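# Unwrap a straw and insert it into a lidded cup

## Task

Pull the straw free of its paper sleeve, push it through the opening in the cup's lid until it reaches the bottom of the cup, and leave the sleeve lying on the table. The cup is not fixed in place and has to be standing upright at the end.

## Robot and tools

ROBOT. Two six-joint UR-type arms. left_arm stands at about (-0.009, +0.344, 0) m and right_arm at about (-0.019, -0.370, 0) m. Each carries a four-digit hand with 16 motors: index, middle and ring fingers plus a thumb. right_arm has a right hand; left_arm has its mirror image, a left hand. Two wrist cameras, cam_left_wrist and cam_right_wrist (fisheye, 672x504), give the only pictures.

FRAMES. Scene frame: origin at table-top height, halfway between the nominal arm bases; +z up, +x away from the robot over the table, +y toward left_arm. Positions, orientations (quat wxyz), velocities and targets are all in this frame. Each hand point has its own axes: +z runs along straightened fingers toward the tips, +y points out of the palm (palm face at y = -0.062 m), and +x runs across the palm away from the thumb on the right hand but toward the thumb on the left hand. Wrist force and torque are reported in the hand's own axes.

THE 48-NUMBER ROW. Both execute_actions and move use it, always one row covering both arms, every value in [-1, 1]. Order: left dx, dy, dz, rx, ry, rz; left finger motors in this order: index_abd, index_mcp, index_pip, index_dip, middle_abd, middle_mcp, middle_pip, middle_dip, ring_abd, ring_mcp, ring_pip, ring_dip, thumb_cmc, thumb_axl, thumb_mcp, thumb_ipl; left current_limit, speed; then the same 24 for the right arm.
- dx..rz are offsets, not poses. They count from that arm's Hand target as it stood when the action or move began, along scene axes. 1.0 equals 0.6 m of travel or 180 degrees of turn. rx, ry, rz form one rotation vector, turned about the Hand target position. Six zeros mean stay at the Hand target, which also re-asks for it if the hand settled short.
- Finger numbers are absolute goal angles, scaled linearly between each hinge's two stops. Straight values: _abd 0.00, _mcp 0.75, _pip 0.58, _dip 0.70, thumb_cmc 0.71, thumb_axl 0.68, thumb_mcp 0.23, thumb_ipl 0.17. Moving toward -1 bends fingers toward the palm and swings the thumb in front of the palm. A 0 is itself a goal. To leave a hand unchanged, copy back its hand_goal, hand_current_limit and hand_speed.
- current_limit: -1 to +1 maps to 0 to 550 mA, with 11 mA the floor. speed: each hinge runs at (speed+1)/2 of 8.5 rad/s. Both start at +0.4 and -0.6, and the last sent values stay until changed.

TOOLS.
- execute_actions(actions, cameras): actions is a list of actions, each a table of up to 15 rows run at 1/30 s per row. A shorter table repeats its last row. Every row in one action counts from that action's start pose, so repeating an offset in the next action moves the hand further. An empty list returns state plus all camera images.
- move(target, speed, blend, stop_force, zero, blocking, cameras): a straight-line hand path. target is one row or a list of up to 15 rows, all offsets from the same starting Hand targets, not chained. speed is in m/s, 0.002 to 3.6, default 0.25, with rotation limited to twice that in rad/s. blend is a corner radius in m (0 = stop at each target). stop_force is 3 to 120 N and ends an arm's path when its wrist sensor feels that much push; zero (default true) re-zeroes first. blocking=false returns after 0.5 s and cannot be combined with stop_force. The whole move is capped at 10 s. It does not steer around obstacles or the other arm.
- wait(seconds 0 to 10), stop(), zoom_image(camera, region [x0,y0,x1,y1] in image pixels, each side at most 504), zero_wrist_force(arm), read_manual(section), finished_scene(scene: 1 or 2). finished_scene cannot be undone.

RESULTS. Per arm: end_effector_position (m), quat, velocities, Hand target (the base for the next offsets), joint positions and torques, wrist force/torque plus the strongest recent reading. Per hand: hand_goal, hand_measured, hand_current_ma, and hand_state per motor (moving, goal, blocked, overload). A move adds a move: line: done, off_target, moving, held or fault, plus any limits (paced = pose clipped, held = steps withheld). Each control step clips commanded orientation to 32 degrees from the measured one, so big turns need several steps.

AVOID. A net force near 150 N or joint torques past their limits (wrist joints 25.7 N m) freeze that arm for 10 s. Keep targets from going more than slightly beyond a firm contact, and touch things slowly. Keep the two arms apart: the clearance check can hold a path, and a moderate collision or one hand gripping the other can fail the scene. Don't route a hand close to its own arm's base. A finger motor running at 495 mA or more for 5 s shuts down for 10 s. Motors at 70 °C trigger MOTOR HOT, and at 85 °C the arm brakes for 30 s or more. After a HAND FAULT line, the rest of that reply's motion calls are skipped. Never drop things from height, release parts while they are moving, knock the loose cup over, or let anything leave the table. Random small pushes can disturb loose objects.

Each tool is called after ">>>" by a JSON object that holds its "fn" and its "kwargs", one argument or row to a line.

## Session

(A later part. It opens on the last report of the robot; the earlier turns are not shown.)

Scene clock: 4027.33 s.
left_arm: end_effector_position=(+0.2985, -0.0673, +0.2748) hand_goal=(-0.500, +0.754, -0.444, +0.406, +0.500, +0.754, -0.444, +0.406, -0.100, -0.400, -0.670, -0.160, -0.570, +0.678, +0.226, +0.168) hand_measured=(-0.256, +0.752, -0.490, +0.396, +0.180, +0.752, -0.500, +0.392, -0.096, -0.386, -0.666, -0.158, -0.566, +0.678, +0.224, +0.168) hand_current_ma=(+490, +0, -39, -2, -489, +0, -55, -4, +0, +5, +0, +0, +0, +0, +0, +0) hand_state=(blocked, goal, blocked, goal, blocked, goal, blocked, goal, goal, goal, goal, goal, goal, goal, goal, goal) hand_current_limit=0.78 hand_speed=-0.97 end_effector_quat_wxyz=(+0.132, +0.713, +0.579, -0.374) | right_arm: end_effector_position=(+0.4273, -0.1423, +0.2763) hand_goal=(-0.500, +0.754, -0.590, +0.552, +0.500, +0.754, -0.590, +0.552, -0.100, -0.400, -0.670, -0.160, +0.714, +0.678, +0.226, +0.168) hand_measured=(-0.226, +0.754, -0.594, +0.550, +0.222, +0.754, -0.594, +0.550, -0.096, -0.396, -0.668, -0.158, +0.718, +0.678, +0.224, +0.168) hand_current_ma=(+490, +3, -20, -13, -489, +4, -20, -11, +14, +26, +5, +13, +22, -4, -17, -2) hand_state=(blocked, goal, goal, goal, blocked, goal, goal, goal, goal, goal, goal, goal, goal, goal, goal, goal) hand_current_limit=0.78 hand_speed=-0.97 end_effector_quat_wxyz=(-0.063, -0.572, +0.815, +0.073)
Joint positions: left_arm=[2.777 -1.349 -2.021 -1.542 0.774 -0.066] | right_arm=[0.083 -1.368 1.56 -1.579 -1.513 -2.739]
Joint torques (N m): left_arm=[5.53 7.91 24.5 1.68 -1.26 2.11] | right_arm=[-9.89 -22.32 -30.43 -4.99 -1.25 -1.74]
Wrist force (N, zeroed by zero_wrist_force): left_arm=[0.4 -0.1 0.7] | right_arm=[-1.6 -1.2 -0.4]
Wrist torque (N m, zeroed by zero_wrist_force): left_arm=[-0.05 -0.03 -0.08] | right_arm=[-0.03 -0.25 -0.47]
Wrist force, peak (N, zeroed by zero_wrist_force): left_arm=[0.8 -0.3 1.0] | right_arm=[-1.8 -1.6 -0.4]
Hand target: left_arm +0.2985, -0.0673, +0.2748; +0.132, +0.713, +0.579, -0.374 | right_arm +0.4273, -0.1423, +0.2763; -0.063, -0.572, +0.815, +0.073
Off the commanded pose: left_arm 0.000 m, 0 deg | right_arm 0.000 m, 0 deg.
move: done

>>> {"fn": "move", "kwargs": {
  "target": [0,0,0,0,0,0,-0.5,0.754,-0.444,0.406,0.5,0.754,-0.444,0.406,-0.1,-0.4,-0.67,-0.16,-0.57,0.678,0.226,0.168,0.78,-0.97,0,0,0,0,0,0,0.05,0.754,-0.591,0.551,-0.05,0.754,-0.591,0.551,-0.1,-0.4,-0.67,-0.16,0.714,0.678,0.226,0.168,0.78,-0.97]
}}

>>> {"fn": "wait", "kwargs": {
  "seconds": 2.5
}}

>>> {"fn": "move", "kwargs": {
  "target": [0,0,0,0,0,0,-0.5,0.754,-0.444,0.406,0.5,0.754,-0.444,0.406,-0.1,-0.4,-0.67,-0.16,-0.57,0.678,0.226,0.168,0.78,-0.97,-0.0128,0.0043,-0.0178,0,0,0,0.05,0.754,-0.591,0.551,-0.05,0.754,-0.591,0.551,-0.1,-0.4,-0.67,-0.16,0.714,0.678,0.226,0.168,0.78,-0.97],
  "speed": 0.02,
  "stop_force": 5
}}

>>> {"fn": "move", "kwargs": {
  "target": [0,0,0,0,0,0,-0.5,0.754,-0.444,0.406,0.5,0.754,-0.444,0.406,-0.1,-0.4,-0.67,-0.16,-0.57,0.678,0.226,0.168,0.78,-0.97,0,0,0,0,0,0,-0.5,0.754,-0.591,0.551,0.5,0.754,-0.591,0.551,-0.1,-0.4,-0.67,-0.16,0.714,0.678,0.226,0.168,0.78,-0.97]
}}

>>> {"fn": "wait", "kwargs": {
  "seconds": 4.0
}}

Scene clock: 4044.83 s.
left_arm: end_effector_position=(+0.2985, -0.0673, +0.2748) hand_goal=(-0.500, +0.754, -0.444, +0.406, +0.500, +0.754, -0.444, +0.406, -0.100, -0.400, -0.670, -0.160, -0.570, +0.678, +0.226, +0.168) hand_measured=(-0.256, +0.752, -0.490, +0.396, +0.180, +0.752, -0.500, +0.392, -0.096, -0.386, -0.666, -0.158, -0.566, +0.678, +0.224, +0.168) hand_current_ma=(+489, +0, -39, -2, -489, +0, -55, -4, +0, +5, +0, +0, +0, +0, +0, +0) hand_state=(blocked, goal, blocked, goal, blocked, goal, blocked, goal, goal, goal, goal, goal, goal, goal, goal, goal) hand_current_limit=0.78 hand_speed=-0.97 end_effector_quat_wxyz=(+0.132, +0.713, +0.579, -0.374) | right_arm: end_effector_position=(+0.4273, -0.1423, +0.2763) hand_goal=(+0.050, +0.754, -0.590, +0.552, -0.050, +0.754, -0.590, +0.552, -0.100, -0.400, -0.670, -0.160, +0.714, +0.678, +0.226, +0.168) hand_measured=(-0.226, +0.754, -0.594, +0.550, +0.222, +0.754, -0.594, +0.550, -0.096, -0.396, -0.668, -0.158, +0.718, +0.678, +0.224, +0.168) hand_current_ma=(+236, +3, -20, -13, -236, +4, -20, -11, +14, +26, +5, +13, +22, -4, -17, -2) hand_state=(moving, goal, goal, goal, moving, goal, goal, goal, goal, goal, goal, goal, goal, goal, goal, goal) hand_current_limit=0.78 hand_speed=-0.97 end_effector_quat_wxyz=(-0.063, -0.572, +0.815, +0.073)
Joint positions: left_arm=[2.777 -1.349 -2.021 -1.542 0.774 -0.066] | right_arm=[0.083 -1.368 1.56 -1.579 -1.513 -2.739]
Joint torques (N m): left_arm=[6.16 8.23 25.15 1.83 -1.22 2.04] | right_arm=[-10.42 -20.96 -31.04 -4.36 -1.31 -1.58]
Wrist force (N, zeroed by zero_wrist_force): left_arm=[0.5 -0.1 0.7] | right_arm=[-1.4 -1.1 -0.1]
Wrist torque (N m, zeroed by zero_wrist_force): left_arm=[-0.07 -0.03 -0.07] | right_arm=[-0.04 -0.29 -0.45]
Wrist force, peak (N, zeroed by zero_wrist_force): left_arm=[0.8 0.0 0.9] | right_arm=[-1.9 -1.5 -0.2]
Hand target: left_arm +0.2985, -0.0673, +0.2748; +0.132, +0.713, +0.579, -0.374 | right_arm +0.4273, -0.1423, +0.2763; -0.063, -0.572, +0.815, +0.073
Off the commanded pose: left_arm 0.000 m, 0 deg | right_arm 0.000 m, 0 deg.
move: done

Scene clock: 4047.33 s.
left_arm: end_effector_position=(+0.2985, -0.0673, +0.2748) hand_goal=(-0.500, +0.754, -0.444, +0.406, +0.500, +0.754, -0.444, +0.406, -0.100, -0.400, -0.670, -0.160, -0.570, +0.678, +0.226, +0.168) hand_measured=(-0.256, +0.752, -0.490, +0.396, +0.180, +0.752, -0.500, +0.392, -0.096, -0.386, -0.666, -0.158, -0.566, +0.678, +0.224, +0.168) hand_current_ma=(+490, +0, -39, -2, -489, +0, -55, -4, +0, +5, +0, +0, +0, +0, +0, +0) hand_state=(blocked, goal, blocked, goal, blocked, goal, blocked, goal, goal, goal, goal, goal, goal, goal, goal, goal) hand_current_limit=0.78 hand_speed=-0.97 end_effector_quat_wxyz=(+0.132, +0.713, +0.579, -0.374) | right_arm: end_effector_position=(+0.4273, -0.1423, +0.2763) hand_goal=(+0.050, +0.754, -0.590, +0.552, -0.050, +0.754, -0.590, +0.552, -0.100, -0.400, -0.670, -0.160, +0.714, +0.678, +0.226, +0.168) hand_measured=(+0.016, +0.754, -0.590, +0.550, -0.018, +0.754, -0.590, +0.550, -0.096, -0.396, -0.668, -0.158, +0.718, +0.678, +0.224, +0.168) hand_current_ma=(-19, +3, -1, -13, +21, +4, -1, -11, +14, +26, +5, +13, +22, -4, -17, -2) hand_state=(moving, goal, goal, goal, moving, goal, goal, goal, goal, goal, goal, goal, goal, goal, goal, goal) hand_current_limit=0.78 hand_speed=-0.97 end_effector_quat_wxyz=(-0.063, -0.572, +0.815, +0.073)
Joint positions: left_arm=[2.777 -1.349 -2.021 -1.542 0.774 -0.066] | right_arm=[0.083 -1.368 1.56 -1.579 -1.513 -2.739]
Joint torques (N m): left_arm=[5.55 8.78 24.89 1.81 -1.18 2.09] | right_arm=[-10.54 -22.78 -30.48 -3.96 -1.12 -1.66]
Wrist force (N, zeroed by zero_wrist_force): left_arm=[0.6 0.3 0.8] | right_arm=[-1.7 -1.0 -0.4]
Wrist torque (N m, zeroed by zero_wrist_force): left_arm=[-0.03 -0.04 -0.07] | right_arm=[-0.01 -0.25 -0.47]
Wrist force, peak (N, zeroed by zero_wrist_force): left_arm=[0.7 -0.3 1.1] | right_arm=[-1.8 -1.5 -0.3]
Hand target: left_arm +0.2985, -0.0673, +0.2748; +0.132, +0.713, +0.579, -0.374 | right_arm +0.4273, -0.1423, +0.2763; -0.063, -0.572, +0.815, +0.073
Off the commanded pose: left_arm 0.000 m, 0 deg | right_arm 0.000 m, 0 deg.
wait: 2.50 s; at rest by 0.17 s

Scene clock: 4049.07 s.
left_arm: end_effector_position=(+0.2985, -0.0673, +0.2748) hand_goal=(-0.500, +0.754, -0.444, +0.406, +0.500, +0.754, -0.444, +0.406, -0.100, -0.400, -0.670, -0.160, -0.570, +0.678, +0.226, +0.168) hand_measured=(-0.256, +0.752, -0.490, +0.396, +0.180, +0.752, -0.500, +0.392, -0.096, -0.386, -0.666, -0.158, -0.566, +0.678, +0.224, +0.168) hand_current_ma=(+490, +0, -39, -2, -489, +0, -55, -4, +0, +5, +0, +0, +0, +0, +0, +0) hand_state=(blocked, goal, blocked, goal, blocked, goal, blocked, goal, goal, goal, goal, goal, goal, goal, goal, goal) hand_current_limit=0.78 hand_speed=-0.97 end_effector_quat_wxyz=(+0.132, +0.713, +0.579, -0.374) | right_arm: end_effector_position=(+0.4197, -0.1397, +0.2656) hand_goal=(+0.050, +0.754, -0.590, +0.552, -0.050, +0.754, -0.590, +0.552, -0.100, -0.400, -0.670, -0.160, +0.714, +0.678, +0.226, +0.168) hand_measured=(+0.046, +0.754, -0.590, +0.550, -0.046, +0.754, -0.590, +0.550, -0.096, -0.396, -0.668, -0.158, +0.718, +0.678, +0.224, +0.168) hand_current_ma=(-15, +3, -1, -13, +17, +4, -1, -11, +14, +26, +5, +13, +22, -4, -17, -2) hand_state=(goal, goal, goal, goal, goal, goal, goal, goal, goal, goal, goal, goal, goal, goal, goal, goal) hand_current_limit=0.78 hand_speed=-0.97 end_effector_quat_wxyz=(-0.063, -0.572, +0.815, +0.073)
Joint positions: left_arm=[2.777 -1.349 -2.021 -1.542 0.774 -0.066] | right_arm=[0.089 -1.379 1.601 -1.609 -1.512 -2.734]
Joint torques (N m): left_arm=[6.02 8.55 23.66 1.86 -1.16 2.07] | right_arm=[8.86 -35.47 -14.04 -5.04 1.54 1.62]
Wrist force (N, zeroed by zero_wrist_force): left_arm=[0.4 0.2 0.8] | right_arm=[-1.3 -1.1 -0.5]
Wrist torque (N m, zeroed by zero_wrist_force): left_arm=[-0.05 -0.01 -0.09] | right_arm=[-0.01 -0.30 -0.53]
Wrist force, peak (N, zeroed by zero_wrist_force): left_arm=[0.8 0.1 1.0] | right_arm=[-1.7 -1.4 -0.4]
Hand target: left_arm +0.2985, -0.0673, +0.2748; +0.132, +0.713, +0.579, -0.374 | right_arm +0.4197, -0.1397, +0.2656; -0.063, -0.572, +0.815, +0.073
Off the commanded pose: left_arm 0.000 m, 0 deg | right_arm 0.000 m, 0 deg.
move: done

Scene clock: 4052.17 s.
left_arm: end_effector_position=(+0.2985, -0.0673, +0.2748) hand_goal=(-0.500, +0.754, -0.444, +0.406, +0.500, +0.754, -0.444, +0.406, -0.100, -0.400, -0.670, -0.160, -0.570, +0.678, +0.226, +0.168) hand_measured=(-0.256, +0.752, -0.490, +0.396, +0.180, +0.752, -0.500, +0.392, -0.096, -0.386, -0.666, -0.158, -0.566, +0.678, +0.224, +0.168) hand_current_ma=(+490, +0, -39, -2, -489, +0, -55, -4, +0, +5, +0, +0, +0, +0, +0, +0) hand_state=(blocked, goal, blocked, goal, blocked, goal, blocked, goal, goal, goal, goal, goal, goal, goal, goal, goal) hand_current_limit=0.78 hand_speed=-0.97 end_effector_quat_wxyz=(+0.132, +0.713, +0.579, -0.374) | right_arm: end_effector_position=(+0.4197, -0.1397, +0.2656) hand_goal=(-0.500, +0.754, -0.590, +0.552, +0.500, +0.754, -0.590, +0.552, -0.100, -0.400, -0.670, -0.160, +0.714, +0.678, +0.226, +0.168) hand_measured=(-0.214, +0.756, -0.590, +0.550, +0.226, +0.756, -0.596, +0.550, -0.096, -0.396, -0.668, -0.158, +0.718, +0.678, +0.224, +0.168) hand_current_ma=(+482, +8, -2, -13, -424, +12, -31, -11, +14, +26, +5, +13, +22, -4, -17, -2) hand_state=(moving, goal, goal, goal, moving, goal, goal, goal, goal, goal, goal, goal, goal, goal, goal, goal) hand_current_limit=0.78 hand_speed=-0.97 end_effector_quat_wxyz=(-0.063, -0.572, +0.815, +0.073)
Joint positions: left_arm=[2.777 -1.349 -2.021 -1.542 0.774 -0.066] | right_arm=[0.089 -1.379 1.601 -1.609 -1.512 -2.734]
Joint torques (N m): left_arm=[6.54 8.37 24.23 1.77 -1.11 2] | right_arm=[8.02 -35.73 -14.24 -5.1 1.43 1.73]
Wrist force (N, zeroed by zero_wrist_force): left_arm=[0.5 -0.2 0.7] | right_arm=[-1.7 -1.1 -0.3]
Wrist torque (N m, zeroed by zero_wrist_force): left_arm=[-0.07 -0.07 -0.03] | right_arm=[0.01 -0.26 -0.56]
Wrist force, peak (N, zeroed by zero_wrist_force): left_arm=[0.7 -0.3 1.1] | right_arm=[-1.9 -1.6 0.0]
Hand target: left_arm +0.2985, -0.0673, +0.2748; +0.132, +0.713, +0.579, -0.374 | right_arm +0.4197, -0.1397, +0.2656; -0.063, -0.572, +0.815, +0.073
Off the commanded pose: left_arm 0.000 m, 0 deg | right_arm 0.000 m, 0 deg.
move: done

Scene clock: 4056.17 s.
left_arm: end_effector_position=(+0.2985, -0.0673, +0.2748) hand_goal=(-0.500, +0.754, -0.444, +0.406, +0.500, +0.754, -0.444, +0.406, -0.100, -0.400, -0.670, -0.160, -0.570, +0.678, +0.226, +0.168) hand_measured=(-0.256, +0.752, -0.490, +0.396, +0.180, +0.752, -0.500, +0.392, -0.096, -0.386, -0.666, -0.158, -0.566, +0.678, +0.224, +0.168) hand_current_ma=(+489, +0, -39, -2, -489, +0, -55, -4, +0, +5, +0, +0, +0, +0, +0, +0) hand_state=(blocked, goal, blocked, goal, blocked, goal, blocked, goal, goal, goal, goal, goal, goal, goal, goal, goal) hand_current_limit=0.78 hand_speed=-0.97 end_effector_quat_wxyz=(+0.132, +0.713, +0.579, -0.374) | right_arm: end_effector_position=(+0.4197, -0.1397, +0.2656) hand_goal=(-0.500, +0.754, -0.590, +0.552, +0.500, +0.754, -0.590, +0.552, -0.100, -0.400, -0.670, -0.160, +0.714, +0.678, +0.226, +0.168) hand_measured=(-0.214, +0.756, -0.592, +0.550, +0.230, +0.756, -0.596, +0.550, -0.096, -0.396, -0.668, -0.158, +0.718, +0.678, +0.224, +0.168) hand_current_ma=(+490, +10, -10, -13, -489, +13, -33, -11, +14, +26, +5, +13, +22, -4, -17, -2) hand_state=(blocked, goal, goal, goal, blocked, goal, goal, goal, goal, goal, goal, goal, goal, goal, goal, goal) hand_current_limit=0.78 hand_speed=-0.97 end_effector_quat_wxyz=(-0.063, -0.572, +0.815, +0.073)
Joint positions: left_arm=[2.777 -1.349 -2.021 -1.542 0.774 -0.066] | right_arm=[0.089 -1.379 1.601 -1.609 -1.512 -2.734]
Joint torques (N m): left_arm=[5.67 8.61 23.54 1.83 -0.98 2.11] | right_arm=[6.18 -35.26 -16.22 -4.97 -0.31 1.44]
Wrist force (N, zeroed by zero_wrist_force): left_arm=[0.4 -0.3 0.5] | right_arm=[-1.8 -1.5 0.1]
Wrist torque (N m, zeroed by zero_wrist_force): left_arm=[-0.06 -0.06 -0.03] | right_arm=[-0.06 -0.26 -0.58]
Wrist force, peak (N, zeroed by zero_wrist_force): left_arm=[0.4 -0.2 1.2] | right_arm=[-1.9 -1.5 0.0]
Hand target: left_arm +0.2985, -0.0673, +0.2748; +0.132, +0.713, +0.579, -0.374 | right_arm +0.4197, -0.1397, +0.2656; -0.063, -0.572, +0.815, +0.073
Off the commanded pose: left_arm 0.000 m, 0 deg | right_arm 0.000 m, 0 deg.
wait: 4.00 s; at rest by 0.17 s

>>> {"fn": "move", "kwargs": {
  "target": [0,0,0,0,0,0,-0.5,0.754,-0.444,0.406,0.5,0.754,-0.444,0.406,-0.1,-0.4,-0.67,-0.16,-0.57,0.678,0.226,0.168,0.78,-0.97,0,0,0,0,0,0,0.05,0.754,-0.591,0.551,-0.05,0.754,-0.591,0.551,-0.1,-0.4,-0.67,-0.16,0.714,0.678,0.226,0.168,0.78,-0.95]
}}

>>> {"fn": "wait", "kwargs": {
  "seconds": 2.0
}}

>>> {"fn": "move", "kwargs": {
  "target": [0,0,0,0,0,0,-0.5,0.754,-0.444,0.406,0.5,0.754,-0.444,0.406,-0.1,-0.4,-0.67,-0.16,-0.57,0.678,0.226,0.168,0.78,-0.97,0.0093,-0.0024,0.049,0,0,0,0.05,0.754,-0.591,0.551,-0.05,0.754,-0.591,0.551,-0.1,-0.4,-0.67,-0.16,0.714,0.678,0.226,0.168,0.78,-0.95],
  "speed": 0.05
}}

>>> {"fn": "move", "kwargs": {
  "target": [0,0,0,0,0,0,-0.5,0.754,-0.444,0.406,0.5,0.754,-0.444,0.406,-0.1,-0.4,-0.67,-0.16,-0.57,0.678,0.226,0.168,0.78,-0.97,0,0,0,0,0,0,-0.27,0.754,-0.591,0.551,0.27,0.754,-0.591,0.551,-0.1,-0.4,-0.67,-0.16,0.714,0.678,0.226,0.168,0.4,-0.95]
}}

>>> {"fn": "wait", "kwargs": {
  "seconds": 2.5,
  "cameras": ["cam_right_wrist"]
}}

>>> {"fn": "move", "kwargs": {
  "target": [0,0,0,0,0,0,-0.5,0.754,-0.444,0.406,0.5,0.754,-0.444,0.406,-0.1,-0.4,-0.67,-0.16,-0.57,0.678,0.226,0.168,0.78,-0.97,-0.0093,0.0024,-0.049,0,0,0,-0.27,0.754,-0.591,0.551,0.27,0.754,-0.591,0.551,-0.1,-0.4,-0.67,-0.16,0.714,0.678,0.226,0.168,0.4,-0.95],
  "speed": 0.008,
  "stop_force": 3
}}

Scene clock: 4080.40 s.
left_arm: end_effector_position=(+0.2985, -0.0673, +0.2748) hand_goal=(-0.500, +0.754, -0.444, +0.406, +0.500, +0.754, -0.444, +0.406, -0.100, -0.400, -0.670, -0.160, -0.570, +0.678, +0.226, +0.168) hand_measured=(-0.256, +0.754, -0.490, +0.396, +0.180, +0.752, -0.500, +0.392, -0.096, -0.386, -0.666, -0.158, -0.566, +0.678, +0.224, +0.168) hand_current_ma=(+490, +0, -39, -2, -489, +0, -55, -4, +0, +5, +0, +0, +0, +0, +0, +0) hand_state=(blocked, goal, blocked, goal, blocked, goal, blocked, goal, goal, goal, goal, goal, goal, goal, goal, goal) hand_current_limit=0.78 hand_speed=-0.97 end_effector_quat_wxyz=(+0.132, +0.713, +0.579, -0.374) | right_arm: end_effector_position=(+0.4197, -0.1397, +0.2656) hand_goal=(+0.050, +0.754, -0.590, +0.552, -0.050, +0.754, -0.590, +0.552, -0.100, -0.400, -0.670, -0.160, +0.714, +0.678, +0.226, +0.168) hand_measured=(+0.046, +0.756, -0.590, +0.550, -0.046, +0.758, -0.590, +0.550, -0.096, -0.396, -0.668, -0.158, +0.718, +0.678, +0.224, +0.168) hand_current_ma=(-15, +10, -1, -13, +17, +18, -1, -11, +14, +26, +5, +13, +22, -4, -17, -2) hand_state=(goal, goal, goal, goal, goal, goal, goal, goal, goal, goal, goal, goal, goal, goal, goal, goal) hand_current_limit=0.78 hand_speed=-0.95 end_effector_quat_wxyz=(-0.063, -0.572, +0.815, +0.073)
Joint positions: left_arm=[2.777 -1.349 -2.021 -1.542 0.774 -0.066] | right_arm=[0.089 -1.379 1.601 -1.609 -1.512 -2.734]
Joint torques (N m): left_arm=[6.41 9.4 23.88 1.86 -1.04 2.02] | right_arm=[5.03 -34.56 -16.58 -4.72 -0.57 1.29]
Wrist force (N, zeroed by zero_wrist_force): left_arm=[0.6 0.1 1.2] | right_arm=[-1.5 -1.0 -0.2]
Wrist torque (N m, zeroed by zero_wrist_force): left_arm=[-0.09 -0.03 -0.07] | right_arm=[-0.02 -0.27 -0.55]
Wrist force, peak (N, zeroed by zero_wrist_force): left_arm=[0.6 0.1 1.2] | right_arm=[-1.8 -1.6 -0.1]
Hand target: left_arm +0.2985, -0.0673, +0.2748; +0.132, +0.713, +0.579, -0.374 | right_arm +0.4197, -0.1397, +0.2656; -0.063, -0.572, +0.815, +0.073
Off the commanded pose: left_arm 0.000 m, 0 deg | right_arm 0.000 m, 0 deg.
move: done

Scene clock: 4082.40 s.
left_arm: end_effector_position=(+0.2985, -0.0673, +0.2748) hand_goal=(-0.500, +0.754, -0.444, +0.406, +0.500, +0.754, -0.444, +0.406, -0.100, -0.400, -0.670, -0.160, -0.570, +0.678, +0.226, +0.168) hand_measured=(-0.256, +0.754, -0.490, +0.396, +0.180, +0.752, -0.500, +0.392, -0.096, -0.386, -0.666, -0.158, -0.566, +0.678, +0.224, +0.168) hand_current_ma=(+490, +0, -39, -2, -489, +0, -55, -4, +0, +5, +0, +0, +0, +0, +0, +0) hand_state=(blocked, goal, blocked, goal, blocked, goal, blocked, goal, goal, goal, goal, goal, goal, goal, goal, goal) hand_current_limit=0.78 hand_speed=-0.97 end_effector_quat_wxyz=(+0.132, +0.713, +0.579, -0.374) | right_arm: end_effector_position=(+0.4197, -0.1397, +0.2656) hand_goal=(+0.050, +0.754, -0.590, +0.552, -0.050, +0.754, -0.590, +0.552, -0.100, -0.400, -0.670, -0.160, +0.714, +0.678, +0.226, +0.168) hand_measured=(+0.046, +0.756, -0.590, +0.550, -0.046, +0.758, -0.590, +0.550, -0.096, -0.396, -0.668, -0.158, +0.718, +0.678, +0.224, +0.168) hand_current_ma=(-15, +10, -1, -13, +17, +18, -1, -11, +14, +26, +5, +13, +22, -4, -17, -2) hand_state=(goal, goal, goal, goal, goal, goal, goal, goal, goal, goal, goal, goal, goal, goal, goal, goal) hand_current_limit=0.78 hand_speed=-0.95 end_effector_quat_wxyz=(-0.063, -0.572, +0.815, +0.073)
Joint positions: left_arm=[2.777 -1.349 -2.021 -1.542 0.774 -0.066] | right_arm=[0.089 -1.379 1.601 -1.609 -1.512 -2.734]
Joint torques (N m): left_arm=[5.95 8.91 23.46 1.93 -1.05 2.14] | right_arm=[4.33 -33.63 -17.61 -4.69 -0.46 1.27]
Wrist force (N, zeroed by zero_wrist_force): left_arm=[0.5 0.0 0.9] | right_arm=[-1.4 -1.2 0.1]
Wrist torque (N m, zeroed by zero_wrist_force): left_arm=[-0.06 -0.02 -0.08] | right_arm=[-0.08 -0.29 -0.54]
Wrist force, peak (N, zeroed by zero_wrist_force): left_arm=[0.7 -0.1 1.1] | right_arm=[-1.8 -1.3 -0.2]
Hand target: left_arm +0.2985, -0.0673, +0.2748; +0.132, +0.713, +0.579, -0.374 | right_arm +0.4197, -0.1397, +0.2656; -0.063, -0.572, +0.815, +0.073
Off the commanded pose: left_arm 0.000 m, 0 deg | right_arm 0.000 m, 0 deg.
wait: 2.00 s; at rest by 0.17 s

Scene clock: 4083.53 s.
left_arm: end_effector_position=(+0.2985, -0.0673, +0.2748) hand_goal=(-0.500, +0.754, -0.444, +0.406, +0.500, +0.754, -0.444, +0.406, -0.100, -0.400, -0.670, -0.160, -0.570, +0.678, +0.226, +0.168) hand_measured=(-0.256, +0.754, -0.490, +0.396, +0.180, +0.752, -0.500, +0.392, -0.096, -0.386, -0.666, -0.158, -0.566, +0.678, +0.224, +0.168) hand_current_ma=(+490, +0, -39, -2, -489, +0, -55, -4, +0, +5, +0, +0, +0, +0, +0, +0) hand_state=(blocked, goal, blocked, goal, blocked, goal, blocked, goal, goal, goal, goal, goal, goal, goal, goal, goal) hand_current_limit=0.78 hand_speed=-0.97 end_effector_quat_wxyz=(+0.132, +0.713, +0.579, -0.374) | right_arm: end_effector_position=(+0.4252, -0.1412, +0.2949) hand_goal=(+0.050, +0.754, -0.590, +0.552, -0.050, +0.754, -0.590, +0.552, -0.100, -0.400, -0.670, -0.160, +0.714, +0.678, +0.226, +0.168) hand_measured=(+0.046, +0.756, -0.590, +0.550, -0.046, +0.758, -0.590, +0.550, -0.096, -0.394, -0.668, -0.158, +0.718, +0.678, +0.224, +0.168) hand_current_ma=(-15, +10, -1, -13, +17, +18, -1, -11, +14, +27, +5, +13, +22, -4, -17, -2) hand_state=(goal, goal, goal, goal, goal, goal, goal, goal, goal, goal, goal, goal, goal, goal, goal, goal) hand_current_limit=0.78 hand_speed=-0.95 end_effector_quat_wxyz=(-0.063, -0.572, +0.815, +0.073)
Joint positions: left_arm=[2.777 -1.349 -2.021 -1.542 0.774 -0.066] | right_arm=[0.086 -1.38 1.526 -1.533 -1.513 -2.737]
Joint torques (N m): left_arm=[4.47 9.19 23.43 2 -1.12 2.02] | right_arm=[-9.89 -21.86 -30.22 0.73 -1.09 -1.85]
Wrist force (N, zeroed by zero_wrist_force): left_arm=[0.8 -0.2 0.9] | right_arm=[-1.8 -1.3 -0.3]
Wrist torque (N m, zeroed by zero_wrist_force): left_arm=[-0.10 -0.07 -0.04] | right_arm=[-0.05 -0.22 -0.49]
Wrist force, peak (N, zeroed by zero_wrist_force): left_arm=[0.7 -0.3 1.1] | right_arm=[-1.9 -1.1 -0.5]
Hand target: left_arm +0.2985, -0.0673, +0.2748; +0.132, +0.713, +0.579, -0.374 | right_arm +0.4252, -0.1412, +0.2950; -0.063, -0.572, +0.815, +0.073
Off the commanded pose: left_arm 0.000 m, 0 deg | right_arm 0.000 m, 0 deg.
move: done

Scene clock: 4085.17 s.
left_arm: end_effector_position=(+0.2985, -0.0673, +0.2748) hand_goal=(-0.500, +0.754, -0.444, +0.406, +0.500, +0.754, -0.444, +0.406, -0.100, -0.400, -0.670, -0.160, -0.570, +0.678, +0.226, +0.168) hand_measured=(-0.256, +0.754, -0.490, +0.396, +0.180, +0.752, -0.500, +0.392, -0.096, -0.386, -0.666, -0.158, -0.566, +0.678, +0.224, +0.168) hand_current_ma=(+490, +0, -39, -2, -489, +0, -55, -4, +0, +5, +0, +0, +0, +0, +0, +0) hand_state=(blocked, goal, blocked, goal, blocked, goal, blocked, goal, goal, goal, goal, goal, goal, goal, goal, goal) hand_current_limit=0.78 hand_speed=-0.97 end_effector_quat_wxyz=(+0.132, +0.713, +0.579, -0.374) | right_arm: end_effector_position=(+0.4252, -0.1412, +0.2950) hand_goal=(-0.270, +0.754, -0.590, +0.552, +0.270, +0.754, -0.590, +0.552, -0.100, -0.400, -0.670, -0.160, +0.714, +0.678, +0.226, +0.168) hand_measured=(-0.216, +0.756, -0.590, +0.550, +0.216, +0.758, -0.590, +0.550, -0.096, -0.394, -0.668, -0.158, +0.718, +0.678, +0.224, +0.168) hand_current_ma=(+244, +10, -1, -13, -240, +18, -1, -11, +14, +27, +5, +13, +22, -4, -17, -2) hand_state=(moving, goal, goal, goal, moving, goal, goal, goal, goal, goal, goal, goal, goal, goal, goal, goal) hand_current_limit=0.40 hand_speed=-0.95 end_effector_quat_wxyz=(-0.063, -0.572, +0.815, +0.073)
Joint positions: left_arm=[2.777 -1.349 -2.021 -1.542 0.774 -0.066] | right_arm=[0.085 -1.38 1.525 -1.533 -1.513 -2.737]
Joint torques (N m): left_arm=[5.47 9.7 23.61 2.01 -0.79 1.93] | right_arm=[-10.37 -21.56 -30.91 0.79 -1.21 -1.79]
Wrist force (N, zeroed by zero_wrist_force): left_arm=[0.4 -0.3 0.8] | right_arm=[-1.6 -1.3 -0.2]
Wrist torque (N m, zeroed by zero_wrist_force): left_arm=[-0.10 -0.02 -0.07] | right_arm=[-0.06 -0.26 -0.47]
Wrist force, peak (N, zeroed by zero_wrist_force): left_arm=[0.8 0.1 1.1] | right_arm=[-1.7 -1.4 0.0]
Hand target: left_arm +0.2985, -0.0673, +0.2748; +0.132, +0.713, +0.579, -0.374 | right_arm +0.4252, -0.1412, +0.2950; -0.063, -0.572, +0.815, +0.073
Off the commanded pose: left_arm 0.000 m, 0 deg | right_arm 0.000 m, 0 deg.
move: done

Scene clock: 4087.67 s.
left_arm: end_effector_position=(+0.2985, -0.0673, +0.2748) hand_goal=(-0.500, +0.754, -0.444, +0.406, +0.500, +0.754, -0.444, +0.406, -0.100, -0.400, -0.670, -0.160, -0.570, +0.678, +0.226, +0.168) hand_measured=(-0.256, +0.754, -0.490, +0.396, +0.180, +0.752, -0.500, +0.392, -0.096, -0.386, -0.666, -0.158, -0.566, +0.678, +0.224, +0.168) hand_current_ma=(+490, +0, -39, -2, -489, +0, -55, -4, +0, +5, +0, +0, +0, +0, +0, +0) hand_state=(blocked, goal, blocked, goal, blocked, goal, blocked, goal, goal, goal, goal, goal, goal, goal, goal, goal) hand_current_limit=0.78 hand_speed=-0.97 end_effector_quat_wxyz=(+0.132, +0.713, +0.579, -0.374) | right_arm: end_effector_position=(+0.4252, -0.1412, +0.2950) hand_goal=(-0.270, +0.754, -0.590, +0.552, +0.270, +0.754, -0.590, +0.552, -0.100, -0.400, -0.670, -0.160, +0.714, +0.678, +0.226, +0.168) hand_measured=(-0.216, +0.756, -0.590, +0.550, +0.216, +0.758, -0.590, +0.550, -0.096, -0.394, -0.668, -0.158, +0.718, +0.678, +0.224, +0.168) hand_current_ma=(+239, +10, -1, -13, -236, +18, -1, -11, +14, +27, +5, +13, +22, -4, -17, -2) hand_state=(blocked, goal, goal, goal, blocked, goal, goal, goal, goal, goal, goal, goal, goal, goal, goal, goal) hand_current_limit=0.40 hand_speed=-0.95 end_effector_quat_wxyz=(-0.063, -0.572, +0.815, +0.073)
Joint positions: left_arm=[2.777 -1.349 -2.021 -1.542 0.774 -0.066] | right_arm=[0.085 -1.38 1.525 -1.533 -1.513 -2.737]
Joint torques (N m): left_arm=[5.53 9.34 24.64 2.09 -0.94 2.1] | right_arm=[-9.7 -20.64 -30.22 0.7 -1.12 -1.63]
Wrist force (N, zeroed by zero_wrist_force): left_arm=[0.5 0.0 0.6] | right_arm=[-1.7 -1.1 -0.3]
Wrist torque (N m, zeroed by zero_wrist_force): left_arm=[-0.05 -0.03 -0.07] | right_arm=[-0.02 -0.24 -0.47]
Wrist force, peak (N, zeroed by zero_wrist_force): left_arm=[0.9 -0.1 1.1] | right_arm=[-1.8 -1.4 -0.2]
Hand target: left_arm +0.2985, -0.0673, +0.2748; +0.132, +0.713, +0.579, -0.374 | right_arm +0.4252, -0.1412, +0.2950; -0.063, -0.572, +0.815, +0.073
Off the commanded pose: left_arm 0.000 m, 0 deg | right_arm 0.000 m, 0 deg.
wait: 2.50 s; at rest by 0.17 s
camera_calibration:
cam_right_wrist: T_world_to_cam=[[-0.376912, 0.919347, 0.112863, 0.293076], [0.758378, 0.236344, 0.607457, -0.51229], [0.531789, 0.314551, -0.786294, 0.17783], [0, 0, 0, 1]] pos_world=[0.404405, -0.204299, 0.417943]
Images, in order (width x height): cam_right_wrist 672x504.

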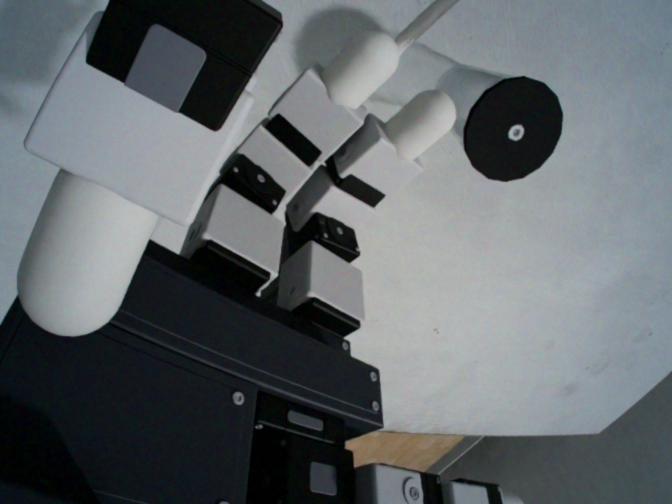

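Scene clock: 4092.37 s.
left_arm: end_effector_position=(+0.2985, -0.0673, +0.2748) hand_goal=(-0.500, +0.754, -0.444, +0.406, +0.500, +0.754, -0.444, +0.406, -0.100, -0.400, -0.670, -0.160, -0.570, +0.678, +0.226, +0.168) hand_measured=(-0.256, +0.758, -0.490, +0.396, +0.180, +0.752, -0.500, +0.396, -0.096, -0.386, -0.666, -0.158, -0.566, +0.678, +0.224, +0.168) hand_current_ma=(+490, +0, -39, -2, -489, +0, -55, -2, +0, +5, +0, +0, +0, +0, +0, +0) hand_state=(blocked, goal, blocked, goal, blocked, goal, blocked, goal, goal, goal, goal, goal, goal, goal, goal, goal) hand_current_limit=0.78 hand_speed=-0.97 end_effector_quat_wxyz=(+0.132, +0.713, +0.579, -0.374) | right_arm: end_effector_position=(+0.4197, -0.1397, +0.2656) hand_goal=(-0.270, +0.754, -0.590, +0.552, +0.270, +0.754, -0.590, +0.552, -0.100, -0.400, -0.670, -0.160, +0.714, +0.678, +0.226, +0.168) hand_measured=(-0.216, +0.756, -0.590, +0.550, +0.216, +0.758, -0.592, +0.550, -0.096, -0.394, -0.668, -0.158, +0.718, +0.678, +0.224, +0.168) hand_current_ma=(+237, +10, -4, -13, -236, +18, -9, -11, +14, +27, +5, +13, +22, -4, -17, -2) hand_state=(blocked, goal, goal, goal, blocked, goal, goal, goal, goal, goal, goal, goal, goal, goal, goal, goal) hand_current_limit=0.40 hand_speed=-0.95 end_effector_quat_wxyz=(-0.063, -0.572, +0.815, +0.073)
Joint positions: left_arm=[2.777 -1.349 -2.021 -1.542 0.774 -0.066] | right_arm=[0.089 -1.379 1.601 -1.609 -1.512 -2.734]
Joint torques (N m): left_arm=[5.15 9.25 23.46 1.96 -0.71 1.9] | right_arm=[9.14 -21.2 -13.63 -5.08 1.6 1.54]
Wrist force (N, zeroed by zero_wrist_force): left_arm=[1.1 0.3 1.2] | right_arm=[-1.6 -0.8 -0.5]
Wrist torque (N m, zeroed by zero_wrist_force): left_arm=[-0.05 -0.02 -0.14] | right_arm=[-0.04 -0.23 -0.57]
Wrist force, peak (N, zeroed by zero_wrist_force): left_arm=[1.2 0.3 1.3] | right_arm=[-1.7 -1.5 -0.3]
Hand target: left_arm +0.2985, -0.0673, +0.2748; +0.132, +0.713, +0.579, -0.374 | right_arm +0.4197, -0.1397, +0.2656; -0.063, -0.572, +0.815, +0.073
Off the commanded pose: left_arm 0.000 m, 0 deg | right_arm 0.000 m, 0 deg.
move: done

>>> {"fn": "move", "kwargs": {
  "target": [0,0,0,0,0,0,-0.5,0.754,-0.444,0.406,0.5,0.754,-0.444,0.406,-0.1,-0.4,-0.67,-0.16,-0.57,0.678,0.226,0.168,0.78,-0.97,-0.0047,0.0012,-0.0245,0,0,0,-0.27,0.754,-0.591,0.551,0.27,0.754,-0.591,0.551,-0.1,-0.4,-0.67,-0.16,0.714,0.678,0.226,0.168,0.4,-0.95],
  "speed": 0.006,
  "stop_force": 3
}}

Scene clock: 4102.27 s.
left_arm: end_effector_position=(+0.2985, -0.0673, +0.2748) hand_goal=(-0.500, +0.754, -0.444, +0.406, +0.500, +0.754, -0.444, +0.406, -0.100, -0.400, -0.670, -0.160, -0.570, +0.678, +0.226, +0.168) hand_measured=(-0.256, +0.760, -0.490, +0.396, +0.180, +0.752, -0.500, +0.396, -0.096, -0.386, -0.666, -0.158, -0.566, +0.678, +0.224, +0.168) hand_current_ma=(+490, +1, -39, -2, -489, +0, -55, -2, +0, +5, +0, +0, +0, +0, +0, +0) hand_state=(blocked, goal, blocked, goal, blocked, goal, blocked, goal, goal, goal, goal, goal, goal, goal, goal, goal) hand_current_limit=0.78 hand_speed=-0.97 end_effector_quat_wxyz=(+0.132, +0.713, +0.579, -0.374) | right_arm: end_effector_position=(+0.4168, -0.1390, +0.2509) hand_goal=(-0.270, +0.754, -0.590, +0.552, +0.270, +0.754, -0.590, +0.552, -0.100, -0.400, -0.670, -0.160, +0.714, +0.678, +0.226, +0.168) hand_measured=(-0.216, +0.756, -0.592, +0.550, +0.216, +0.758, -0.592, +0.550, -0.096, -0.394, -0.668, -0.158, +0.718, +0.678, +0.224, +0.168) hand_current_ma=(+235, +10, -5, -13, -236, +18, -14, -11, +14, +27, +5, +13, +22, -4, -17, -2) hand_state=(blocked, goal, goal, goal, blocked, goal, goal, goal, goal, goal, goal, goal, goal, goal, goal, goal) hand_current_limit=0.40 hand_speed=-0.95 end_effector_quat_wxyz=(-0.063, -0.572, +0.815, +0.073)
Joint positions: left_arm=[2.777 -1.349 -2.021 -1.542 0.774 -0.066] | right_arm=[0.09 -1.376 1.636 -1.647 -1.512 -2.732]
Joint torques (N m): left_arm=[4.23 10.08 24 2.24 -0.86 1.98] | right_arm=[8.74 -21.31 -13.98 -5.28 1.67 1.65]
Wrist force (N, zeroed by zero_wrist_force): left_arm=[1.2 0.2 1.1] | right_arm=[-1.1 -0.6 -0.8]
Wrist torque (N m, zeroed by zero_wrist_force): left_arm=[-0.03 0.01 -0.19] | right_arm=[0.02 -0.27 -0.53]
Wrist force, peak (N, zeroed by zero_wrist_force): left_arm=[1.6 0.1 1.4] | right_arm=[-1.7 -1.0 -0.8]
Hand target: left_arm +0.2985, -0.0673, +0.2748; +0.132, +0.713, +0.579, -0.374 | right_arm +0.4168, -0.1390, +0.2509; -0.063, -0.572, +0.815, +0.073
Off the commanded pose: left_arm 0.000 m, 0 deg | right_arm 0.000 m, 0 deg.
move: done

>>> {"fn": "move", "kwargs": {
  "target": [0,0,0,0,0,0,-0.5,0.754,-0.444,0.406,0.5,0.754,-0.444,0.406,-0.1,-0.4,-0.67,-0.16,-0.57,0.678,0.226,0.168,0.78,-0.97,0,0,0,0,0,0,0.05,0.754,-0.591,0.551,-0.05,0.754,-0.591,0.551,-0.1,-0.4,-0.67,-0.16,0.714,0.678,0.226,0.168,0.4,-0.95]
}}

>>> {"fn": "wait", "kwargs": {
  "seconds": 2.0
}}

>>> {"fn": "move", "kwargs": {
  "target": [0,0,0,0,0,0,-0.5,0.754,-0.444,0.406,0.5,0.754,-0.444,0.406,-0.1,-0.4,-0.67,-0.16,-0.57,0.678,0.226,0.168,0.78,-0.97,-0.012,-0.0007,-0.011,0.0127,0.035,0.0081,0.05,0.754,-0.591,0.551,-0.05,0.754,-0.591,0.551,-0.1,-0.4,-0.67,-0.16,0.714,0.678,0.226,0.168,0.4,-0.95],
  "speed": 0.02
}}

>>> {"fn": "move", "kwargs": {
  "target": [0,0,0,0,0,0,-0.5,0.754,-0.444,0.406,0.5,0.754,-0.444,0.406,-0.1,-0.4,-0.67,-0.16,-0.57,0.678,0.226,0.168,0.78,-0.97,0,0,0,0,0,0,-0.5,0.754,-0.591,0.551,0.5,0.754,-0.591,0.551,-0.1,-0.4,-0.67,-0.16,0.714,0.678,0.226,0.168,0.4,-0.97]
}}

>>> {"fn": "wait", "kwargs": {
  "seconds": 4.0,
  "cameras": ["cam_right_wrist"]
}}

Scene clock: 4132.93 s.
left_arm: end_effector_position=(+0.2985, -0.0673, +0.2748) hand_goal=(-0.500, +0.754, -0.444, +0.406, +0.500, +0.754, -0.444, +0.406, -0.100, -0.400, -0.670, -0.160, -0.570, +0.678, +0.226, +0.168) hand_measured=(-0.256, +0.760, -0.490, +0.396, +0.180, +0.754, -0.500, +0.396, -0.096, -0.386, -0.666, -0.158, -0.566, +0.678, +0.224, +0.168) hand_current_ma=(+489, +1, -39, -2, -489, +0, -55, -2, +0, +5, +0, +0, +0, +0, +0, +0) hand_state=(blocked, goal, blocked, goal, blocked, goal, blocked, goal, goal, goal, goal, goal, goal, goal, goal, goal) hand_current_limit=0.78 hand_speed=-0.97 end_effector_quat_wxyz=(+0.132, +0.713, +0.579, -0.374) | right_arm: end_effector_position=(+0.4168, -0.1390, +0.2509) hand_goal=(+0.050, +0.754, -0.590, +0.552, -0.050, +0.754, -0.590, +0.552, -0.100, -0.400, -0.670, -0.160, +0.714, +0.678, +0.226, +0.168) hand_measured=(+0.046, +0.756, -0.590, +0.550, -0.046, +0.756, -0.592, +0.550, -0.096, -0.394, -0.668, -0.158, +0.718, +0.678, +0.224, +0.168) hand_current_ma=(-15, +10, -1, -13, +18, +10, -10, -11, +14, +27, +5, +13, +22, -4, -17, -2) hand_state=(goal, goal, goal, goal, goal, goal, goal, goal, goal, goal, goal, goal, goal, goal, goal, goal) hand_current_limit=0.40 hand_speed=-0.95 end_effector_quat_wxyz=(-0.063, -0.572, +0.815, +0.073)
Joint positions: left_arm=[2.777 -1.349 -2.021 -1.542 0.774 -0.066] | right_arm=[0.09 -1.376 1.636 -1.647 -1.512 -2.732]
Joint torques (N m): left_arm=[5.31 9.19 24.11 2.47 -0.62 1.79] | right_arm=[8.81 -20.47 -14.35 -4.73 1.58 1.54]
Wrist force (N, zeroed by zero_wrist_force): left_arm=[0.7 0.1 1.1] | right_arm=[-1.4 -0.9 -0.6]
Wrist torque (N m, zeroed by zero_wrist_force): left_arm=[-0.03 -0.03 -0.08] | right_arm=[0.01 -0.28 -0.54]
Wrist force, peak (N, zeroed by zero_wrist_force): left_arm=[1.6 0.3 1.2] | right_arm=[-1.4 -1.5 -0.5]
Hand target: left_arm +0.2985, -0.0673, +0.2748; +0.132, +0.713, +0.579, -0.374 | right_arm +0.4168, -0.1390, +0.2509; -0.063, -0.572, +0.815, +0.073
Off the commanded pose: left_arm 0.000 m, 0 deg | right_arm 0.000 m, 0 deg.
move: done

Scene clock: 4134.93 s.
left_arm: end_effector_position=(+0.2985, -0.0673, +0.2748) hand_goal=(-0.500, +0.754, -0.444, +0.406, +0.500, +0.754, -0.444, +0.406, -0.100, -0.400, -0.670, -0.160, -0.570, +0.678, +0.226, +0.168) hand_measured=(-0.256, +0.760, -0.490, +0.396, +0.180, +0.754, -0.500, +0.396, -0.096, -0.386, -0.666, -0.158, -0.566, +0.678, +0.224, +0.168) hand_current_ma=(+490, +1, -39, -2, -489, +0, -55, -2, +0, +5, +0, +0, +0, +0, +0, +0) hand_state=(blocked, goal, blocked, goal, blocked, goal, blocked, goal, goal, goal, goal, goal, goal, goal, goal, goal) hand_current_limit=0.78 hand_speed=-0.97 end_effector_quat_wxyz=(+0.132, +0.713, +0.579, -0.374) | right_arm: end_effector_position=(+0.4168, -0.1390, +0.2509) hand_goal=(+0.050, +0.754, -0.590, +0.552, -0.050, +0.754, -0.590, +0.552, -0.100, -0.400, -0.670, -0.160, +0.714, +0.678, +0.226, +0.168) hand_measured=(+0.046, +0.756, -0.590, +0.550, -0.046, +0.756, -0.592, +0.550, -0.096, -0.394, -0.668, -0.158, +0.718, +0.678, +0.224, +0.168) hand_current_ma=(-15, +10, -1, -13, +18, +10, -10, -11, +14, +27, +5, +13, +22, -4, -17, -2) hand_state=(goal, goal, goal, goal, goal, goal, goal, goal, goal, goal, goal, goal, goal, goal, goal, goal) hand_current_limit=0.40 hand_speed=-0.95 end_effector_quat_wxyz=(-0.063, -0.572, +0.815, +0.073)
Joint positions: left_arm=[2.777 -1.349 -2.021 -1.542 0.774 -0.066] | right_arm=[0.09 -1.376 1.636 -1.647 -1.512 -2.732]
Joint torques (N m): left_arm=[4.21 9.09 22.9 2.48 -0.67 1.93] | right_arm=[8.31 -21.86 -14.38 -4.24 1.32 1.39]
Wrist force (N, zeroed by zero_wrist_force): left_arm=[0.9 -0.2 1.4] | right_arm=[-1.5 -0.9 -0.4]
Wrist torque (N m, zeroed by zero_wrist_force): left_arm=[-0.10 -0.04 -0.07] | right_arm=[-0.02 -0.28 -0.54]
Wrist force, peak (N, zeroed by zero_wrist_force): left_arm=[0.9 -0.2 1.4] | right_arm=[-1.8 -1.1 -0.6]
Hand target: left_arm +0.2985, -0.0673, +0.2748; +0.132, +0.713, +0.579, -0.374 | right_arm +0.4168, -0.1390, +0.2509; -0.063, -0.572, +0.815, +0.073
Off the commanded pose: left_arm 0.000 m, 0 deg | right_arm 0.000 m, 0 deg.
wait: 2.00 s; at rest by 0.17 s

Scene clock: 4138.27 s.
left_arm: end_effector_position=(+0.2985, -0.0673, +0.2748) hand_goal=(-0.500, +0.754, -0.444, +0.406, +0.500, +0.754, -0.444, +0.406, -0.100, -0.400, -0.670, -0.160, -0.570, +0.678, +0.226, +0.168) hand_measured=(-0.256, +0.760, -0.490, +0.396, +0.180, +0.754, -0.500, +0.396, -0.096, -0.386, -0.666, -0.158, -0.566, +0.678, +0.224, +0.168) hand_current_ma=(+489, +1, -39, -2, -489, +0, -55, -2, +0, +5, +0, +0, +0, +0, +0, +0) hand_state=(blocked, goal, blocked, goal, blocked, goal, blocked, goal, goal, goal, goal, goal, goal, goal, goal, goal) hand_current_limit=0.78 hand_speed=-0.97 end_effector_quat_wxyz=(+0.132, +0.713, +0.579, -0.374) | right_arm: end_effector_position=(+0.4097, -0.1394, +0.2443) hand_goal=(+0.050, +0.754, -0.590, +0.552, -0.050, +0.754, -0.590, +0.552, -0.100, -0.400, -0.670, -0.160, +0.714, +0.678, +0.226, +0.168) hand_measured=(+0.046, +0.756, -0.590, +0.550, -0.048, +0.756, -0.592, +0.550, -0.096, -0.394, -0.668, -0.158, +0.718, +0.678, +0.224, +0.168) hand_current_ma=(-15, +10, -1, -13, +11, +10, -6, -11, +14, +27, +5, +13, +22, -4, -17, -2) hand_state=(goal, goal, goal, goal, goal, goal, goal, goal, goal, goal, goal, goal, goal, goal, goal, goal) hand_current_limit=0.40 hand_speed=-0.95 end_effector_quat_wxyz=(-0.097, -0.578, +0.801, +0.119)
Joint positions: left_arm=[2.777 -1.349 -2.021 -1.542 0.774 -0.066] | right_arm=[0.079 -1.329 1.61 -1.557 -1.475 -2.779]
Joint torques (N m): left_arm=[3.96 9.17 23.01 2.47 -0.51 1.79] | right_arm=[-10.23 -23.16 -28.44 1.04 1.74 -1.67]
Wrist force (N, zeroed by zero_wrist_force): left_arm=[0.8 -0.1 0.8] | right_arm=[-1.5 -0.9 -0.5]
Wrist torque (N m, zeroed by zero_wrist_force): left_arm=[-0.02 -0.02 -0.10] | right_arm=[0.00 -0.25 -0.46]
Wrist force, peak (N, zeroed by zero_wrist_force): left_arm=[1.1 -0.4 1.2] | right_arm=[-1.6 -1.4 -0.6]
Hand target: left_arm +0.2985, -0.0673, +0.2748; +0.132, +0.713, +0.579, -0.374 | right_arm +0.4096, -0.1394, +0.2443; -0.097, -0.578, +0.801, +0.120
Off the commanded pose: left_arm 0.000 m, 0 deg | right_arm 0.000 m, 0 deg.
move: done

Scene clock: 4140.67 s.
left_arm: end_effector_position=(+0.2985, -0.0673, +0.2748) hand_goal=(-0.500, +0.754, -0.444, +0.406, +0.500, +0.754, -0.444, +0.406, -0.100, -0.400, -0.670, -0.160, -0.570, +0.678, +0.226, +0.168) hand_measured=(-0.256, +0.758, -0.490, +0.396, +0.180, +0.752, -0.500, +0.396, -0.096, -0.386, -0.666, -0.158, -0.566, +0.678, +0.224, +0.168) hand_current_ma=(+490, +1, -39, -2, -489, +0, -55, -2, +0, +5, +0, +0, +0, +0, +0, +0) hand_state=(blocked, goal, blocked, goal, blocked, goal, blocked, goal, goal, goal, goal, goal, goal, goal, goal, goal) hand_current_limit=0.78 hand_speed=-0.97 end_effector_quat_wxyz=(+0.132, +0.713, +0.579, -0.374) | right_arm: end_effector_position=(+0.4096, -0.1394, +0.2443) hand_goal=(-0.500, +0.754, -0.590, +0.552, +0.500, +0.754, -0.590, +0.552, -0.100, -0.400, -0.670, -0.160, +0.714, +0.678, +0.226, +0.168) hand_measured=(-0.212, +0.756, -0.590, +0.550, +0.212, +0.756, -0.590, +0.550, -0.096, -0.394, -0.668, -0.158, +0.718, +0.678, +0.224, +0.168) hand_current_ma=(+115, +10, -1, -13, -115, +10, -1, -11, +14, +27, +5, +13, +22, -4, -17, -2) hand_state=(moving, goal, goal, goal, moving, goal, goal, goal, goal, goal, goal, goal, goal, goal, goal, goal) hand_current_limit=0.40 hand_speed=-0.97 end_effector_quat_wxyz=(-0.097, -0.578, +0.801, +0.120)
Joint positions: left_arm=[2.777 -1.349 -2.021 -1.542 0.774 -0.066] | right_arm=[0.079 -1.329 1.61 -1.557 -1.475 -2.779]
Joint torques (N m): left_arm=[4.74 9.45 23.44 2.51 -0.65 1.71] | right_arm=[-9.25 -22.59 -29.75 0.88 0.43 -1.74]
Wrist force (N, zeroed by zero_wrist_force): left_arm=[0.5 -0.1 0.8] | right_arm=[-1.5 -1.1 -0.2]
Wrist torque (N m, zeroed by zero_wrist_force): left_arm=[-0.08 -0.03 -0.07] | right_arm=[-0.05 -0.28 -0.46]
Wrist force, peak (N, zeroed by zero_wrist_force): left_arm=[1.2 0.1 1.3] | right_arm=[-1.8 -1.1 -0.5]
Hand target: left_arm +0.2985, -0.0673, +0.2748; +0.132, +0.713, +0.579, -0.374 | right_arm +0.4096, -0.1394, +0.2443; -0.097, -0.578, +0.801, +0.120
Off the commanded pose: left_arm 0.000 m, 0 deg | right_arm 0.000 m, 0 deg.
move: done

Scene clock: 4144.67 s.
left_arm: end_effector_position=(+0.2985, -0.0673, +0.2748) hand_goal=(-0.500, +0.754, -0.444, +0.406, +0.500, +0.754, -0.444, +0.406, -0.100, -0.400, -0.670, -0.160, -0.570, +0.678, +0.226, +0.168) hand_measured=(-0.256, +0.758, -0.490, +0.396, +0.180, +0.752, -0.500, +0.396, -0.096, -0.386, -0.666, -0.158, -0.566, +0.678, +0.224, +0.168) hand_current_ma=(+490, +1, -39, -2, -489, +0, -55, -2, +0, +5, +0, +0, +0, +0, +0, +0) hand_state=(blocked, goal, blocked, goal, blocked, goal, blocked, goal, goal, goal, goal, goal, goal, goal, goal, goal) hand_current_limit=0.78 hand_speed=-0.97 end_effector_quat_wxyz=(+0.132, +0.713, +0.579, -0.374) | right_arm: end_effector_position=(+0.4096, -0.1394, +0.2443) hand_goal=(-0.500, +0.754, -0.590, +0.552, +0.500, +0.754, -0.590, +0.552, -0.100, -0.400, -0.670, -0.160, +0.714, +0.678, +0.226, +0.168) hand_measured=(-0.220, +0.756, -0.592, +0.550, +0.220, +0.756, -0.592, +0.550, -0.096, -0.394, -0.668, -0.158, +0.718, +0.678, +0.224, +0.168) hand_current_ma=(+385, +11, -6, -13, -385, +11, -11, -11, +14, +27, +5, +13, +22, -4, -17, -2) hand_state=(blocked, goal, goal, goal, blocked, goal, goal, goal, goal, goal, goal, goal, goal, goal, goal, goal) hand_current_limit=0.40 hand_speed=-0.97 end_effector_quat_wxyz=(-0.097, -0.578, +0.801, +0.120)
Joint positions: left_arm=[2.777 -1.349 -2.021 -1.542 0.774 -0.066] | right_arm=[0.079 -1.329 1.61 -1.557 -1.475 -2.779]
Joint torques (N m): left_arm=[4.18 9.29 23.74 2.65 -0.59 1.86] | right_arm=[-8.81 -27.15 -28.64 -0.09 -0.41 -1.65]
Wrist force (N, zeroed by zero_wrist_force): left_arm=[0.5 -0.3 1.2] | right_arm=[-1.5 -1.1 -0.2]
Wrist torque (N m, zeroed by zero_wrist_force): left_arm=[-0.13 -0.01 -0.07] | right_arm=[-0.04 -0.27 -0.46]
Wrist force, peak (N, zeroed by zero_wrist_force): left_arm=[1.0 -0.1 1.0] | right_arm=[-1.8 -1.2 -0.4]
Hand target: left_arm +0.2985, -0.0673, +0.2748; +0.132, +0.713, +0.579, -0.374 | right_arm +0.4096, -0.1394, +0.2443; -0.097, -0.578, +0.801, +0.120
Off the commanded pose: left_arm 0.000 m, 0 deg | right_arm 0.000 m, 0 deg.
wait: 4.00 s; at rest by 0.17 s
camera_calibration:
cam_right_wrist: T_world_to_cam=[[-0.383343, 0.903617, 0.191113, 0.272727], [0.815044, 0.233629, 0.530209, -0.474796], [0.434456, 0.359017, -0.826047, 0.201532], [0, 0, 0, 1]] pos_world=[0.40397, -0.207868, 0.366094]
Images, in order (width x height): cam_right_wrist 672x504.

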